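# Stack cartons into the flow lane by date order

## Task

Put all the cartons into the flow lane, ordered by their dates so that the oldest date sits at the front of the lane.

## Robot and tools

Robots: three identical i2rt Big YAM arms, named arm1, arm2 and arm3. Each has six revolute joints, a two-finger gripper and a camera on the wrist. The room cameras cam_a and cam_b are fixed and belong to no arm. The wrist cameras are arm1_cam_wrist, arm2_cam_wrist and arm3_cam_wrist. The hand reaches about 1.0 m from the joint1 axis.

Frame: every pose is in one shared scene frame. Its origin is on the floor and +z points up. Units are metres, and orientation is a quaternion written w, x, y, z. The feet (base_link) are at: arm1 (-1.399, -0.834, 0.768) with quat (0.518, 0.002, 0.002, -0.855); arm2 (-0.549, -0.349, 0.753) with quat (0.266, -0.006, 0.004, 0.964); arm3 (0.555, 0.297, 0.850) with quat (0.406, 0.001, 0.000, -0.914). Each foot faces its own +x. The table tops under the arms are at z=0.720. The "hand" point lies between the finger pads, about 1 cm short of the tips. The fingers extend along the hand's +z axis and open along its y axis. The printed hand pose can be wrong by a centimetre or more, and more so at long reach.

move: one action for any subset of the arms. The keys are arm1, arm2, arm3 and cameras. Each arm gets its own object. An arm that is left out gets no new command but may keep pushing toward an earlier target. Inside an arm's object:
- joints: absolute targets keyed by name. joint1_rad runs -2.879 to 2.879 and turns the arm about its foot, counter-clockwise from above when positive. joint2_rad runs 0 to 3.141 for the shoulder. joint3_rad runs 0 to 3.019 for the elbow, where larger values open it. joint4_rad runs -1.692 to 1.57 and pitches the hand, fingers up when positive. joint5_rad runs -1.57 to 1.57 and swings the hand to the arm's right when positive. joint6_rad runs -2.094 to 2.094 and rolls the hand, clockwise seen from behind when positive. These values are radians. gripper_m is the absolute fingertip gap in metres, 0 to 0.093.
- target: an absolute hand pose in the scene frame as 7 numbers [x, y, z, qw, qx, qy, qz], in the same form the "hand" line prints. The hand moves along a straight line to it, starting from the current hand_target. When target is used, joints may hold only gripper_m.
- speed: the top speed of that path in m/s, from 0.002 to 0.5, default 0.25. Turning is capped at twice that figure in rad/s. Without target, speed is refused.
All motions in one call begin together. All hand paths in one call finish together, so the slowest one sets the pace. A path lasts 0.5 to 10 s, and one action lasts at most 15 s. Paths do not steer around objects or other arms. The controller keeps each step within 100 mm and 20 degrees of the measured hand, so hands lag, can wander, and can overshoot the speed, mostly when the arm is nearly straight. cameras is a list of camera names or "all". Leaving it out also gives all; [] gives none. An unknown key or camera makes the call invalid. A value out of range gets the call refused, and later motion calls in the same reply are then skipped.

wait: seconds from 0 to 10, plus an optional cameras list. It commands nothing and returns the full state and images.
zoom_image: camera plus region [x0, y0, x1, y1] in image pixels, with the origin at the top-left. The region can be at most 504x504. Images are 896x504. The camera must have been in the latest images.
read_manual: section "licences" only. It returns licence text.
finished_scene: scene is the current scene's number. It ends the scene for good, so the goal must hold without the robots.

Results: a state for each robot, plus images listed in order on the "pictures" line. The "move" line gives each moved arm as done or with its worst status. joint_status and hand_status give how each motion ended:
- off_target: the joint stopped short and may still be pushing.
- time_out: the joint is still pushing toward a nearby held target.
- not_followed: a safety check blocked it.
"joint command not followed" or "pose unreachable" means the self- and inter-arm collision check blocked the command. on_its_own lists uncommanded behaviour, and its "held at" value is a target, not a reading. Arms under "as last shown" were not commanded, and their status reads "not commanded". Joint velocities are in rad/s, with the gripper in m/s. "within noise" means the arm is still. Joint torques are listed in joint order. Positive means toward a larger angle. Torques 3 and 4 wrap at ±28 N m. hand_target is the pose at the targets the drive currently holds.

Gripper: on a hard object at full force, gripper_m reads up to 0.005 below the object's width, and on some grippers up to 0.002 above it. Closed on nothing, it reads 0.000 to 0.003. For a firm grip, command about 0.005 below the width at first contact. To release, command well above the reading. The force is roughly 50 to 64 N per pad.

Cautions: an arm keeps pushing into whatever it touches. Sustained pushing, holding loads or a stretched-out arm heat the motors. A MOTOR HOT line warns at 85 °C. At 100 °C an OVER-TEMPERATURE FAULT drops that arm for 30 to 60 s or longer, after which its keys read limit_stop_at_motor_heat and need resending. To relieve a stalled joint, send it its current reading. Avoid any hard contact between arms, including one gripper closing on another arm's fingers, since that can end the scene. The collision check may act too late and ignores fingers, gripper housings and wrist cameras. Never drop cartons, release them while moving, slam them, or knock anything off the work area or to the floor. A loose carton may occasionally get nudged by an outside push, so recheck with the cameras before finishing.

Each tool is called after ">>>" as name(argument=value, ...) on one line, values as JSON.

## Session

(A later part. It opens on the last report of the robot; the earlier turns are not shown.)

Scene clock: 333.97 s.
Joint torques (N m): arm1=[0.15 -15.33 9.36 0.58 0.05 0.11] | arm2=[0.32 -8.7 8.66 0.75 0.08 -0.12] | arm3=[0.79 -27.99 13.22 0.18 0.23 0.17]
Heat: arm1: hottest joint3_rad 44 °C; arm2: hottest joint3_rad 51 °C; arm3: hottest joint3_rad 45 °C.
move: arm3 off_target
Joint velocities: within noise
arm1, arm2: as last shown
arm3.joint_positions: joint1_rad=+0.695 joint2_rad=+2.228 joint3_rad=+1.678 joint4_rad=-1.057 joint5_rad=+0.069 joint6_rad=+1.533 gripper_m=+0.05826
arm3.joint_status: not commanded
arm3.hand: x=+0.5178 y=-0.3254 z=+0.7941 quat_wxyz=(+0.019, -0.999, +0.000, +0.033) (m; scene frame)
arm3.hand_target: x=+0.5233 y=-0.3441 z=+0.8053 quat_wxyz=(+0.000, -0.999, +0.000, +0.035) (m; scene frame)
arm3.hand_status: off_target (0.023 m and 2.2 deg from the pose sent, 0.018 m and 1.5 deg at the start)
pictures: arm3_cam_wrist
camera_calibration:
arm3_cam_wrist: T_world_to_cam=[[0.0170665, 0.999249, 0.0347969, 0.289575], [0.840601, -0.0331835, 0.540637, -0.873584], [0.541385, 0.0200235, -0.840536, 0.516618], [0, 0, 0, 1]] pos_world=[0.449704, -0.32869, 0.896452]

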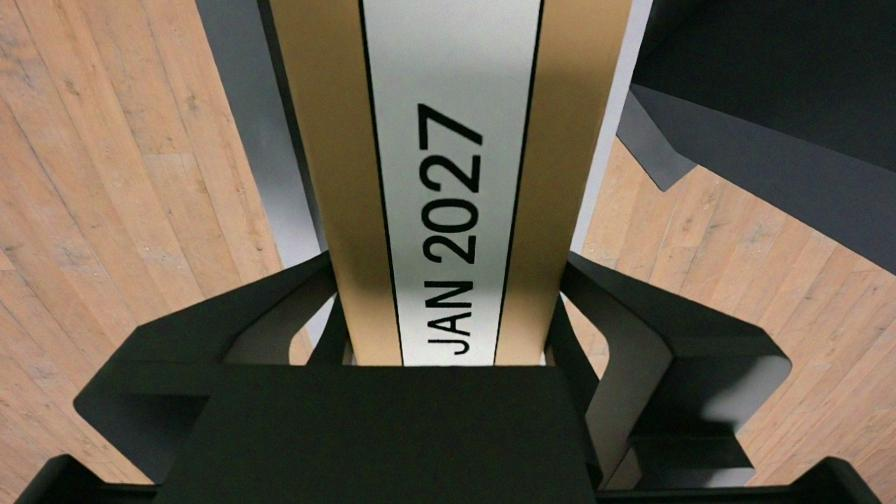

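>>> move(arm3={"target": [0.523, -0.352, 0.84, 0, 0.99939, 0, -0.0349], "speed": 0.15}, cameras=["arm3_cam_wrist"])

Scene clock: 339.23 s.
Joint torques (N m): arm1=[0.21 -15.33 9.37 0.59 0.05 0.11] | arm2=[0.26 -8.76 8.66 0.76 0.07 -0.12] | arm3=[0.91 -30.8 14.38 -0.27 0.22 0.16]
Heat: arm1: hottest joint3_rad 44 °C; arm2: hottest joint3_rad 51 °C; arm3: hottest joint3_rad 45 °C.
move: arm3 off_target
Joint velocities: within noise
arm1, arm2: as last shown
arm3.joint_positions: joint1_rad=+0.695 joint2_rad=+2.228 joint3_rad=+1.717 joint4_rad=-1.126 joint5_rad=+0.069 joint6_rad=+1.533 gripper_m=+0.05826
arm3.joint_status: not commanded
arm3.hand: x=+0.5178 y=-0.3256 z=+0.8073 quat_wxyz=(+0.034, -0.999, +0.000, +0.032) (m; scene frame)
arm3.hand_target: x=+0.5233 y=-0.3502 z=+0.8405 quat_wxyz=(+0.000, -0.999, +0.000, +0.034) (m; scene frame)
arm3.hand_status: off_target (0.042 m and 3.9 deg from the pose sent, 0.053 m and 2.2 deg at the start)
pictures: arm3_cam_wrist
camera_calibration:
arm3_cam_wrist: T_world_to_cam=[[0.017328, 0.997764, 0.0645478, 0.264667], [0.839956, -0.0495464, 0.540388, -0.885421], [0.542378, 0.0448535, -0.838937, 0.533991], [0, 0, 0, 1]] pos_world=[0.449504, -0.331896, 0.909372]

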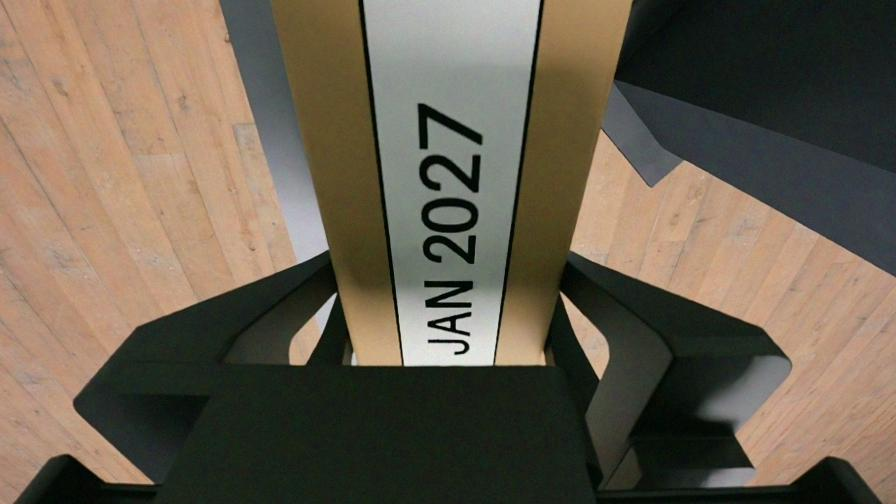

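>>> move(arm3={"target": [0.523, -0.342, 0.86, 0, 1, 0, 0], "speed": 0.2}, cameras=["arm3_cam_wrist"])

>>> move(arm3={"target": [0.523, -0.342, 0.825, 0, 0.99939, 0, -0.0349], "speed": 0.15}, cameras=["arm3_cam_wrist"])

Scene clock: 347.53 s.
Joint torques (N m): arm1=[0.15 -15.33 9.36 0.57 0.05 0.11] | arm2=[0.32 -8.76 8.68 0.75 0.07 -0.12] | arm3=[-0.56 -31.27 12.53 -0.24 0.06 -0.04]
Heat: arm1: hottest joint3_rad 44 °C; arm2: hottest joint3_rad 51 °C; arm3: hottest joint3_rad 45 °C.
move: arm3 off_target
Joint velocities: within noise
arm1, arm2: as last shown
arm3.joint_positions: joint1_rad=+0.695 joint2_rad=+2.191 joint3_rad=+1.717 joint4_rad=-1.151 joint5_rad=+0.005 joint6_rad=+1.531 gripper_m=+0.05826
arm3.joint_status: not commanded
arm3.hand: x=+0.5289 y=-0.3258 z=+0.8293 quat_wxyz=(+0.027, -1.000, +0.000, +0.000) (m; scene frame)
arm3.hand_target: x=+0.5231 y=-0.3411 z=+0.8601 quat_wxyz=(+0.000, -1.000, +0.000, +0.000) (m; scene frame)
arm3.hand_status: off_target (0.035 m and 3.1 deg from the pose sent, 0.055 m and 5.4 deg at the start)
pictures: arm3_cam_wrist
camera_calibration:
arm3_cam_wrist: T_world_to_cam=[[0.0151404, 0.998549, 0.0516704, 0.275342], [0.803385, -0.0429135, 0.593912, -0.929609], [0.595268, 0.0325191, -0.802869, 0.484613], [0, 0, 0, 1]] pos_world=[0.454191, -0.330595, 0.92696]

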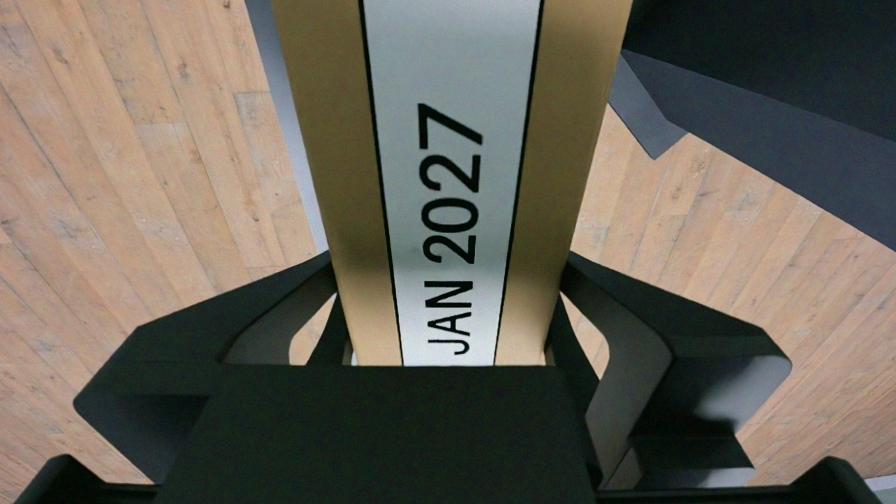

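Scene clock: 348.57 s.
Joint torques (N m): arm1=[0.15 -15.33 9.36 0.57 0.05 0.11] | arm2=[0.32 -8.76 8.66 0.76 0.07 -0.12] | arm3=[0.91 -28.22 10.24 0.55 0.31 0.17]
Heat: arm1: hottest joint3_rad 44 °C; arm2: hottest joint3_rad 50 °C; arm3: hottest joint3_rad 45 °C.
move: arm3 done
Joint velocities: within noise
arm1, arm2: as last shown
arm3.joint_positions: joint1_rad=+0.695 joint2_rad=+2.197 joint3_rad=+1.717 joint4_rad=-1.100 joint5_rad=+0.067 joint6_rad=+1.532 gripper_m=+0.05826
arm3.joint_status: not commanded
arm3.hand: x=+0.5176 y=-0.3369 z=+0.8256 quat_wxyz=(+0.006, -0.999, +0.000, +0.033) (m; scene frame)
arm3.hand_target: x=+0.5231 y=-0.3419 z=+0.8251 quat_wxyz=(+0.000, -0.999, +0.000, +0.035) (m; scene frame)
arm3.hand_status: done (0.007 m and 0.7 deg from the pose sent, 0.018 m and 5.1 deg at the start)
pictures: arm3_cam_wrist
camera_calibration:
arm3_cam_wrist: T_world_to_cam=[[0.0163419, 0.99983, 0.00850349, 0.322193], [0.840146, -0.018342, 0.542051, -0.886743], [0.542115, -0.00171399, -0.840303, 0.535541], [0, 0, 0, 1]] pos_world=[0.449403, -0.337485, 0.927937]

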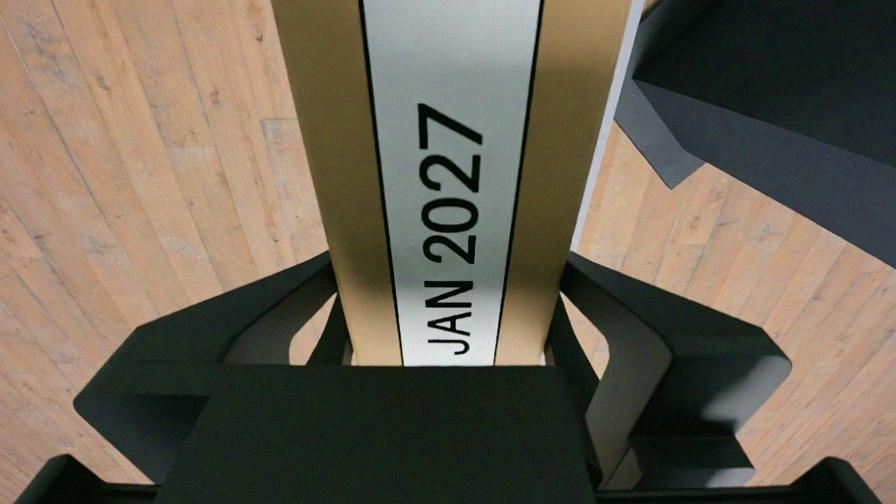

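>>> move(arm3={"target": [0.523, -0.339, 0.802, 0, 0.99939, 0, -0.0349], "speed": 0.1}, cameras=["arm3_cam_wrist"])

Scene clock: 351.47 s.
Joint torques (N m): arm1=[0.15 -15.33 9.37 0.55 0.05 0.11] | arm2=[0.26 -8.7 8.65 0.75 0.07 -0.12] | arm3=[0.91 -28.45 10.26 0.58 0.32 0.15]
Heat: arm1: hottest joint3_rad 44 °C; arm2: hottest joint3_rad 50 °C; arm3: hottest joint3_rad 45 °C.
move: arm3 done
Joint velocities: within noise
arm1, arm2: as last shown
arm3.joint_positions: joint1_rad=+0.695 joint2_rad=+2.226 joint3_rad=+1.687 joint4_rad=-1.050 joint5_rad=+0.067 joint6_rad=+1.533 gripper_m=+0.05826
arm3.joint_status: not commanded
arm3.hand: x=+0.5179 y=-0.3315 z=+0.7981 quat_wxyz=(+0.010, -0.999, +0.000, +0.032) (m; scene frame)
arm3.hand_target: x=+0.5231 y=-0.3389 z=+0.8022 quat_wxyz=(+0.000, -0.999, +0.000, +0.035) (m; scene frame)
arm3.hand_status: done (0.010 m and 1.2 deg from the pose sent, 0.024 m and 0.8 deg at the start)
pictures: arm3_cam_wrist
camera_calibration:
arm3_cam_wrist: T_world_to_cam=[[0.0167237, 0.999717, 0.0169055, 0.310152], [0.839944, -0.0232193, 0.542176, -0.873572], [0.542415, 0.0051325, -0.840095, 0.514294], [0, 0, 0, 1]] pos_world=[0.449603, -0.332987, 0.900443]

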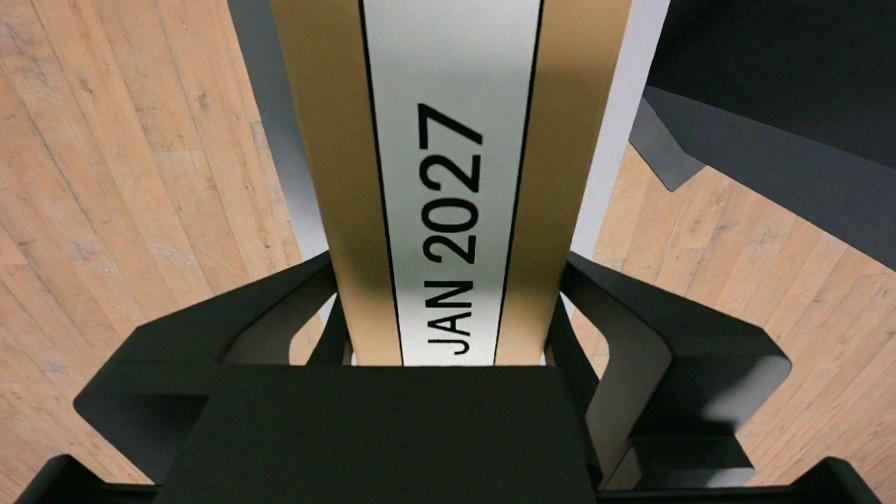

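>>> move(arm3={"target": [0.523, -0.3395, 0.792, 0, 0.99939, 0, -0.0349], "speed": 0.06}, cameras=["arm3_cam_wrist"])

Scene clock: 353.93 s.
Joint torques (N m): arm1=[0.21 -15.27 9.37 0.57 0.05 0.11] | arm2=[0.32 -8.76 8.66 0.73 0.08 -0.12] | arm3=[0.91 -27.63 10.06 0.64 0.25 0.13]
Heat: arm1: hottest joint3_rad 44 °C; arm2: hottest joint3_rad 50 °C; arm3: hottest joint3_rad 45 °C.
move: arm3 done
Joint velocities: within noise
arm1, arm2: as last shown
arm3.joint_positions: joint1_rad=+0.695 joint2_rad=+2.233 joint3_rad=+1.687 joint4_rad=-1.033 joint5_rad=+0.069 joint6_rad=+1.533 gripper_m=+0.05826
arm3.joint_status: not commanded
arm3.hand: x=+0.5175 y=-0.3343 z=+0.7939 quat_wxyz=(+0.005, -0.999, +0.001, +0.033) (m; scene frame)
arm3.hand_target: x=+0.5231 y=-0.3395 z=+0.7922 quat_wxyz=(+0.000, -0.999, +0.000, +0.035) (m; scene frame)
arm3.hand_status: done (0.008 m and 0.6 deg from the pose sent, 0.011 m and 1.2 deg at the start)
pictures: arm3_cam_wrist
camera_calibration:
arm3_cam_wrist: T_world_to_cam=[[0.0171768, 0.999828, 0.0069767, 0.320756], [0.841226, -0.0182227, 0.540377, -0.868508], [0.540411, -0.00341293, -0.841394, 0.510164], [0, 0, 0, 1]] pos_world=[0.449404, -0.334786, 0.896333]

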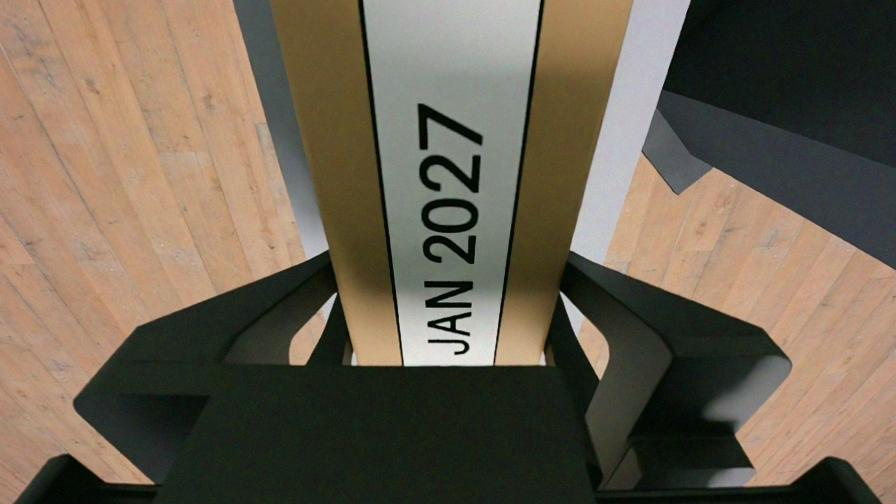

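>>> move(arm3={"target": [0.523, -0.3375, 0.783, 0, 0.99939, 0, -0.0349], "speed": 0.06}, cameras=["arm3_cam_wrist", "cam_b"])

Scene clock: 357.63 s.
Joint torques (N m): arm1=[0.15 -15.33 9.37 0.57 0.05 0.11] | arm2=[0.26 -8.76 8.66 0.75 0.08 -0.12] | arm3=[0.73 -26.99 9.39 0.9 0.19 0.1]
Heat: arm1: hottest joint3_rad 44 °C; arm2: hottest joint3_rad 50 °C; arm3: hottest joint3_rad 45 °C.
move: arm3 off_target
Joint velocities: within noise
arm1.joint_positions: joint1_rad=+1.007 joint2_rad=+1.506 joint3_rad=+1.496 joint4_rad=-1.406 joint5_rad=+0.000 joint6_rad=-0.007 gripper_m=+0.08994
arm1.joint_status: not commanded
arm1.hand: x=-1.1561 y=-1.2550 z=+1.0321 quat_wxyz=(-0.067, -0.495, -0.866, +0.036) (m; scene frame)
arm1.hand_target: x=-1.1583 y=-1.2582 z=+1.0367 quat_wxyz=(-0.073, -0.501, -0.862, +0.040) (m; scene frame)
arm1.hand_status: not commanded
arm2: as last shown
arm3.joint_positions: joint1_rad=+0.695 joint2_rad=+2.233 joint3_rad=+1.682 joint4_rad=-1.021 joint5_rad=+0.071 joint6_rad=+1.538 gripper_m=+0.05826
arm3.joint_status: not commanded
arm3.hand: x=+0.5172 y=-0.3349 z=+0.7921 quat_wxyz=(+0.002, -0.999, +0.003, +0.034) (m; scene frame)
arm3.hand_target: x=+0.5230 y=-0.3373 z=+0.7832 quat_wxyz=(+0.000, -0.999, +0.000, +0.035) (m; scene frame)
arm3.hand_status: off_target (0.011 m and 0.4 deg from the pose sent, 0.013 m and 0.7 deg at the start)
pictures: arm3_cam_wrist, cam_b
camera_calibration:
arm3_cam_wrist: T_world_to_cam=[[0.02172, 0.999764, -0.000126436, 0.324568], [0.842116, -0.0182269, 0.538988, -0.866709], [0.538859, -0.0118133, -0.842313, 0.507577], [0, 0, 0, 1]] pos_world=[0.449307, -0.334292, 0.894726]

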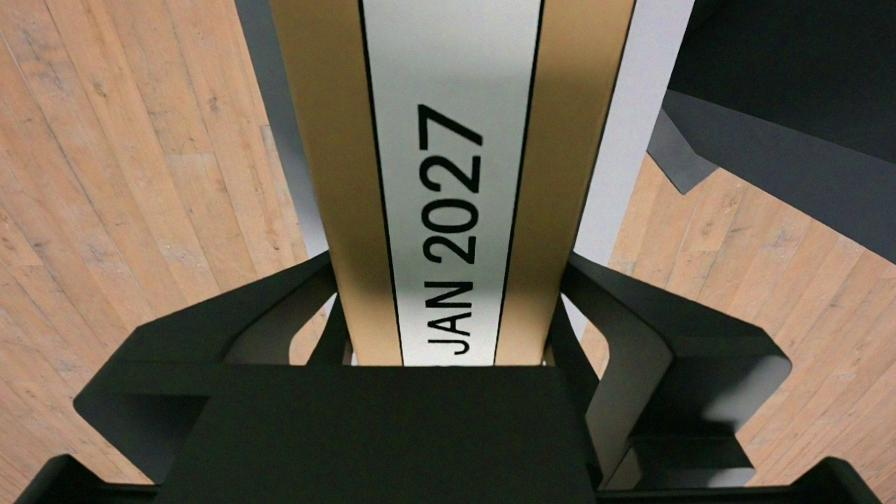

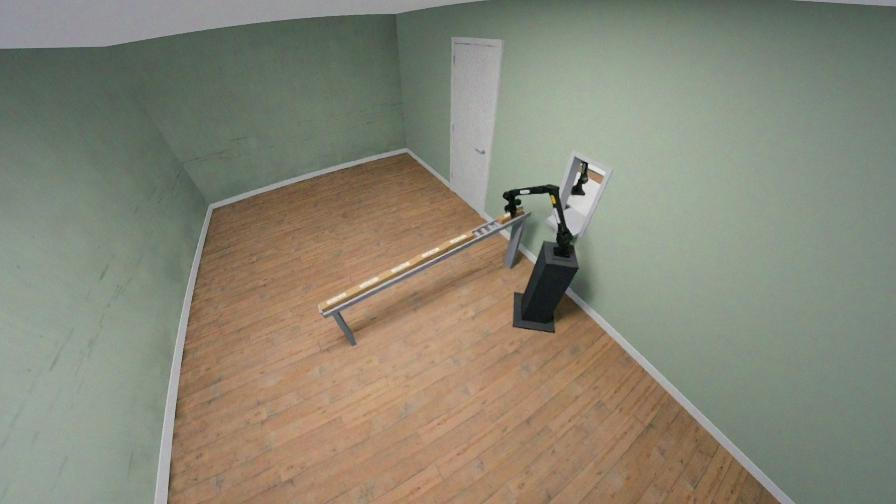

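>>> move(arm3={"target": [0.523, -0.337, 0.777, 0, 0.99939, 0, -0.0349], "speed": 0.06}, cameras=["arm3_cam_wrist"])

Scene clock: 364.37 s.
Joint torques (N m): arm1=[0.15 -15.33 9.37 0.58 0.06 0.11] | arm2=[0.26 -8.76 8.66 0.75 0.07 -0.12] | arm3=[0.73 -26.4 9.14 1.18 0.2 0.09]
Heat: arm1: hottest joint3_rad 44 °C; arm2: hottest joint3_rad 50 °C; arm3: hottest joint3_rad 44 °C.
move: arm3 off_target
Joint velocities: within noise
arm1: as last shown
arm2.joint_positions: joint1_rad=-1.005 joint2_rad=+1.343 joint3_rad=+1.217 joint4_rad=-1.367 joint5_rad=-0.002 joint6_rad=+0.310 gripper_m=+0.08996
arm2.joint_status: not commanded
arm2.hand: x=-0.5610 y=+0.0540 z=+0.9699 quat_wxyz=(-0.022, +0.600, -0.800, -0.025) (m; scene frame)
arm2.hand_target: x=-0.5626 y=+0.0509 z=+0.9607 quat_wxyz=(-0.018, +0.606, -0.795, -0.017) (m; scene frame)
arm2.hand_status: not commanded
arm3.joint_positions: joint1_rad=+0.695 joint2_rad=+2.233 joint3_rad=+1.679 joint4_rad=-1.017 joint5_rad=+0.071 joint6_rad=+1.539 gripper_m=+0.05826
arm3.joint_status: not commanded
arm3.hand: x=+0.5171 y=-0.3348 z=+0.7913 quat_wxyz=(+0.001, -0.999, +0.004, +0.035) (m; scene frame)
arm3.hand_target: x=+0.5229 y=-0.3366 z=+0.7773 quat_wxyz=(+0.000, -0.999, +0.000, +0.035) (m; scene frame)
arm3.hand_status: off_target (0.016 m and 0.5 deg from the pose sent, 0.016 m and 0.4 deg at the start)
pictures: arm3_cam_wrist
camera_calibration:
arm3_cam_wrist: T_world_to_cam=[[0.023223, 0.999729, -0.00179102, 0.324971], [0.842328, -0.0186017, 0.538645, -0.866183], [0.538465, -0.0140176, -0.842531, 0.506542], [0, 0, 0, 1]] pos_world=[0.449308, -0.333894, 0.893924]

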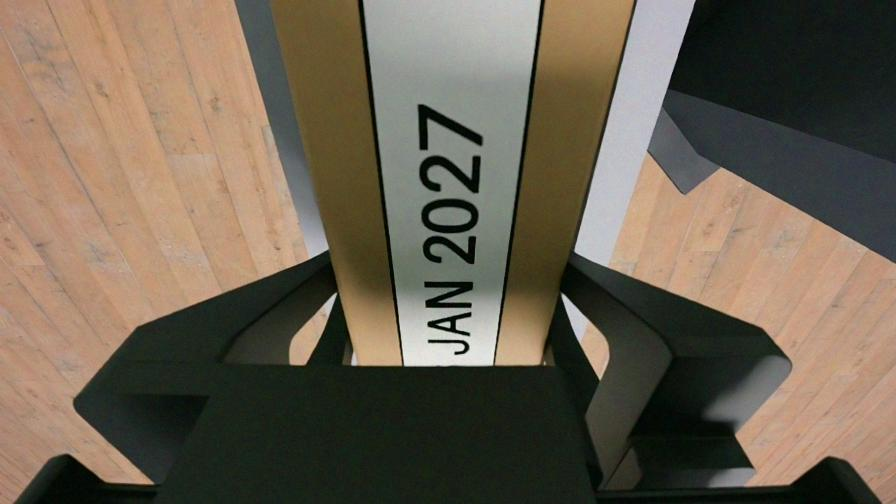

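>>> move(arm3={"target": [0.523, -0.337, 0.791, 0, 0.99939, 0, -0.0349], "speed": 0.06, "joints": {"gripper_m": 0.085}}, cameras=["arm3_cam_wrist"])

>>> move(arm3={"target": [0.523, -0.335, 0.95, 0, 1, 0, 0], "speed": 0.25}, cameras=["arm3_cam_wrist", "cam_b"])

Scene clock: 368.57 s.
Joint torques (N m): arm1=[0.21 -15.33 9.36 0.57 0.05 0.11] | arm2=[0.32 -8.7 8.65 0.76 0.08 -0.12] | arm3=[0.91 -28.34 9.81 -0.03 0.19 0.08]
Heat: arm1: hottest joint3_rad 44 °C; arm2: hottest joint3_rad 50 °C; arm3: hottest joint3_rad 44 °C.
move: arm3 done
Joint velocities: within noise
arm1, arm2: as last shown
arm3.joint_positions: joint1_rad=+0.695 joint2_rad=+2.233 joint3_rad=+1.679 joint4_rad=-1.010 joint5_rad=+0.071 joint6_rad=+1.539 gripper_m=+0.08494
arm3.joint_status: all done
arm3.hand: x=+0.5171 y=-0.3365 z=+0.7913 quat_wxyz=(-0.003, -0.999, +0.004, +0.035) (m; scene frame)
arm3.hand_target: x=+0.5229 y=-0.3370 z=+0.7911 quat_wxyz=(+0.000, -0.999, +0.000, +0.035) (m; scene frame)
arm3.hand_status: done (0.006 m and 0.5 deg from the pose sent, 0.006 m and 0.4 deg at the start)
pictures: arm3_cam_wrist
camera_calibration:
arm3_cam_wrist: T_world_to_cam=[[0.0232231, 0.99969, -0.0089815, 0.332384], [0.842462, -0.0147321, 0.538555, -0.864883], [0.538256, -0.0200735, -0.842543, 0.5046], [0, 0, 0, 1]] pos_world=[0.449308, -0.334894, 0.89392]

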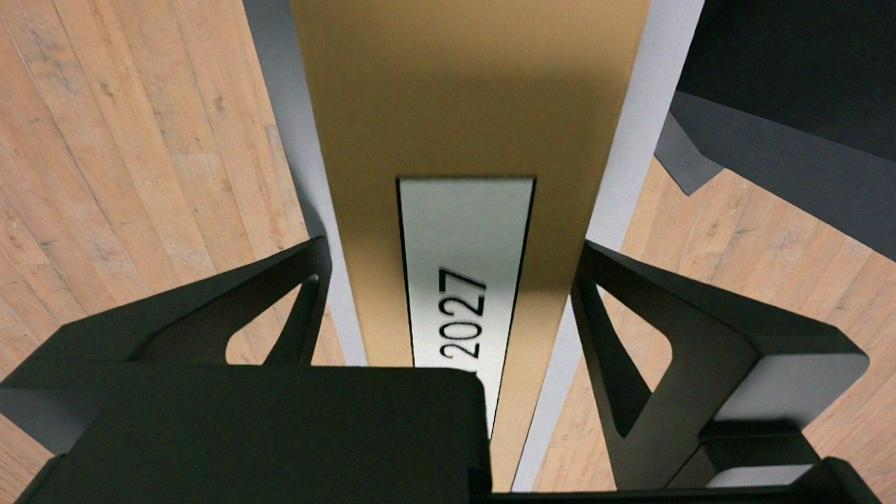

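Scene clock: 370.07 s.
Joint torques (N m): arm1=[0.21 -15.38 9.36 0.57 0.05 0.11] | arm2=[0.26 -8.7 8.66 0.76 0.08 -0.12] | arm3=[-0.67 -25.11 13.82 -0.03 0.01 -0.04]
Heat: arm1: hottest joint3_rad 44 °C; arm2: hottest joint3_rad 50 °C; arm3: hottest joint3_rad 44 °C.
move: arm3 done
Joint velocities: within noise
arm1, arm2: as last shown
arm3.joint_positions: joint1_rad=+0.695 joint2_rad=+2.040 joint3_rad=+1.800 joint4_rad=-1.333 joint5_rad=+0.005 joint6_rad=+1.531 gripper_m=+0.08494
arm3.joint_status: not commanded
arm3.hand: x=+0.5286 y=-0.3263 z=+0.9512 quat_wxyz=(+0.001, -1.000, +0.000, +0.001) (m; scene frame)
arm3.hand_target: x=+0.5229 y=-0.3346 z=+0.9499 quat_wxyz=(+0.000, -1.000, +0.000, +0.000) (m; scene frame)
arm3.hand_status: done (0.010 m and 0.2 deg from the pose sent, 0.159 m and 4.0 deg at the start)
pictures: arm3_cam_wrist, cam_b
camera_calibration:
arm3_cam_wrist: T_world_to_cam=[[0.015378, 0.999881, -0.000889756, 0.319794], [0.80482, -0.0118499, 0.593401, -0.991874], [0.59332, -0.00984139, -0.804907, 0.571818], [0, 0, 0, 1]] pos_world=[0.454092, -0.325882, 1.04912]

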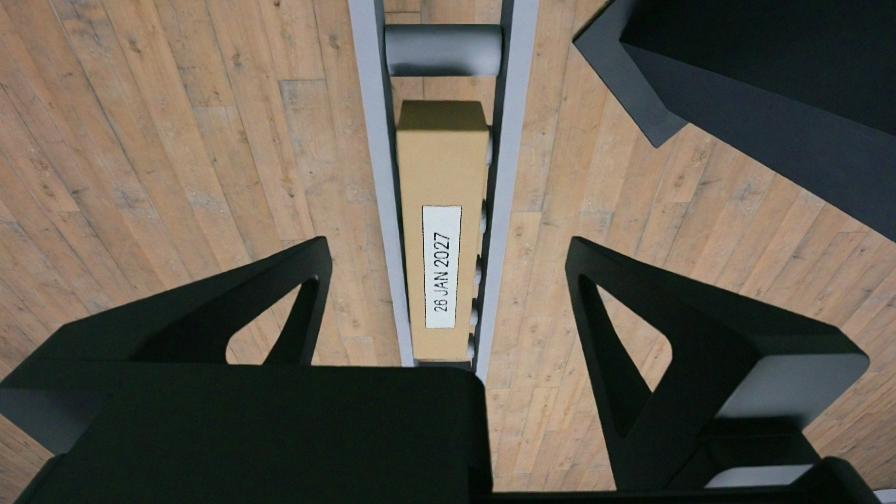

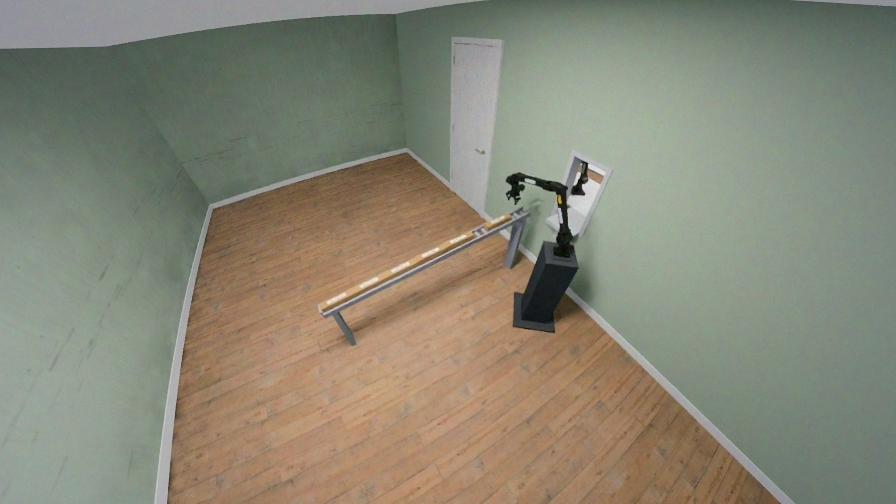

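>>> wait(seconds=1.5, cameras=["arm3_cam_wrist", "cam_b"])

>>> zoom_image(camera="cam_b", region=[310, 180, 550, 350])

Scene clock: 374.50 s.
Joint torques (N m): arm1=[0.15 -15.33 9.39 0.57 0.05 0.11] | arm2=[0.21 -8.76 8.65 0.75 0.08 -0.12] | arm3=[-0.67 -25.05 13.76 -0.02 0.03 -0.02]
Heat: arm1: hottest joint3_rad 44 °C; arm2: hottest joint3_rad 50 °C; arm3: hottest joint3_rad 44 °C.
Joint velocities: within noise
arm1.joint_positions: joint1_rad=+1.007 joint2_rad=+1.506 joint3_rad=+1.496 joint4_rad=-1.406 joint5_rad=+0.000 joint6_rad=-0.007 gripper_m=+0.08994
arm1.joint_status: not commanded
arm1.hand: x=-1.1561 y=-1.2550 z=+1.0321 quat_wxyz=(-0.067, -0.495, -0.866, +0.036) (m; scene frame)
arm1.hand_target: x=-1.1583 y=-1.2582 z=+1.0367 quat_wxyz=(-0.073, -0.501, -0.862, +0.040) (m; scene frame)
arm1.hand_status: not commanded
arm2.joint_positions: joint1_rad=-1.005 joint2_rad=+1.343 joint3_rad=+1.217 joint4_rad=-1.367 joint5_rad=-0.002 joint6_rad=+0.310 gripper_m=+0.08996
arm2.joint_status: not commanded
arm2.hand: x=-0.5610 y=+0.0540 z=+0.9699 quat_wxyz=(-0.022, +0.600, -0.800, -0.025) (m; scene frame)
arm2.hand_target: x=-0.5626 y=+0.0509 z=+0.9607 quat_wxyz=(-0.018, +0.606, -0.795, -0.017) (m; scene frame)
arm2.hand_status: not commanded
arm3.joint_positions: joint1_rad=+0.695 joint2_rad=+2.040 joint3_rad=+1.800 joint4_rad=-1.333 joint5_rad=+0.005 joint6_rad=+1.531 gripper_m=+0.08494
arm3.joint_status: not commanded
arm3.hand: x=+0.5286 y=-0.3263 z=+0.9512 quat_wxyz=(+0.001, -1.000, +0.000, +0.001) (m; scene frame)
arm3.hand_target: x=+0.5230 y=-0.3346 z=+0.9499 quat_wxyz=(+0.000, -1.000, +0.000, +0.000) (m; scene frame)
arm3.hand_status: done (0.010 m and 0.2 deg from the pose sent, 0.159 m and 4.0 deg at the start)
wait: 1.50 s; at rest from the start
pictures: arm3_cam_wrist, cam_b
camera_calibration:
arm3_cam_wrist: T_world_to_cam=[[0.0153783, 0.999881, -0.0008842, 0.319788], [0.804606, -0.01185, 0.59369, -0.992082], [0.59361, -0.0098414, -0.804693, 0.571463], [0, 0, 0, 1]] pos_world=[0.454092, -0.325882, 1.04912]

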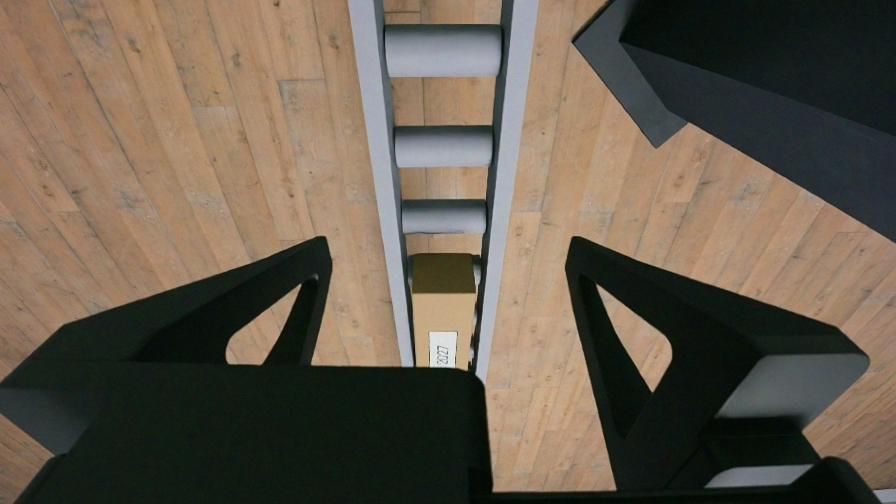

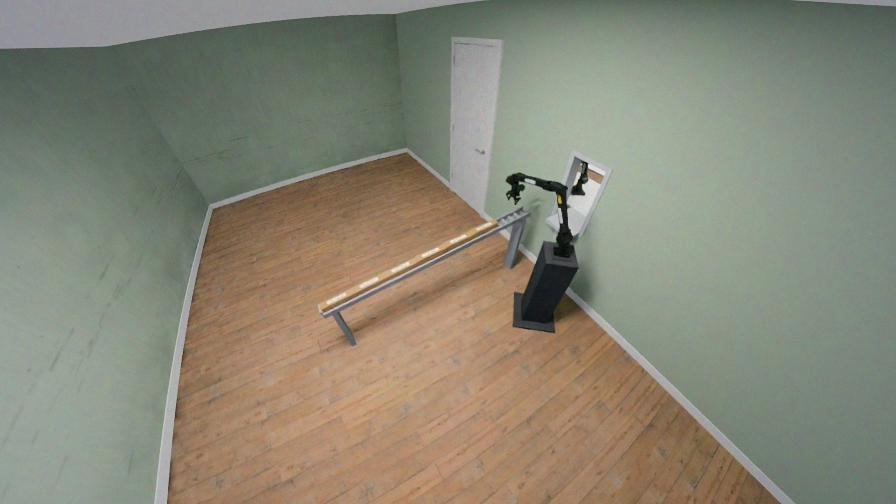

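Scaled by 2.100 from the camera's 896x504 image, which has a finer 1280x720 frame.

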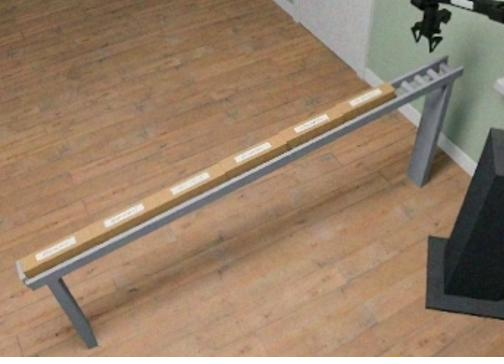

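All six cartons are queued in the lane, so I'm ending the scene.

>>> finished_scene(scene=2)

The scene is finished: the task was done.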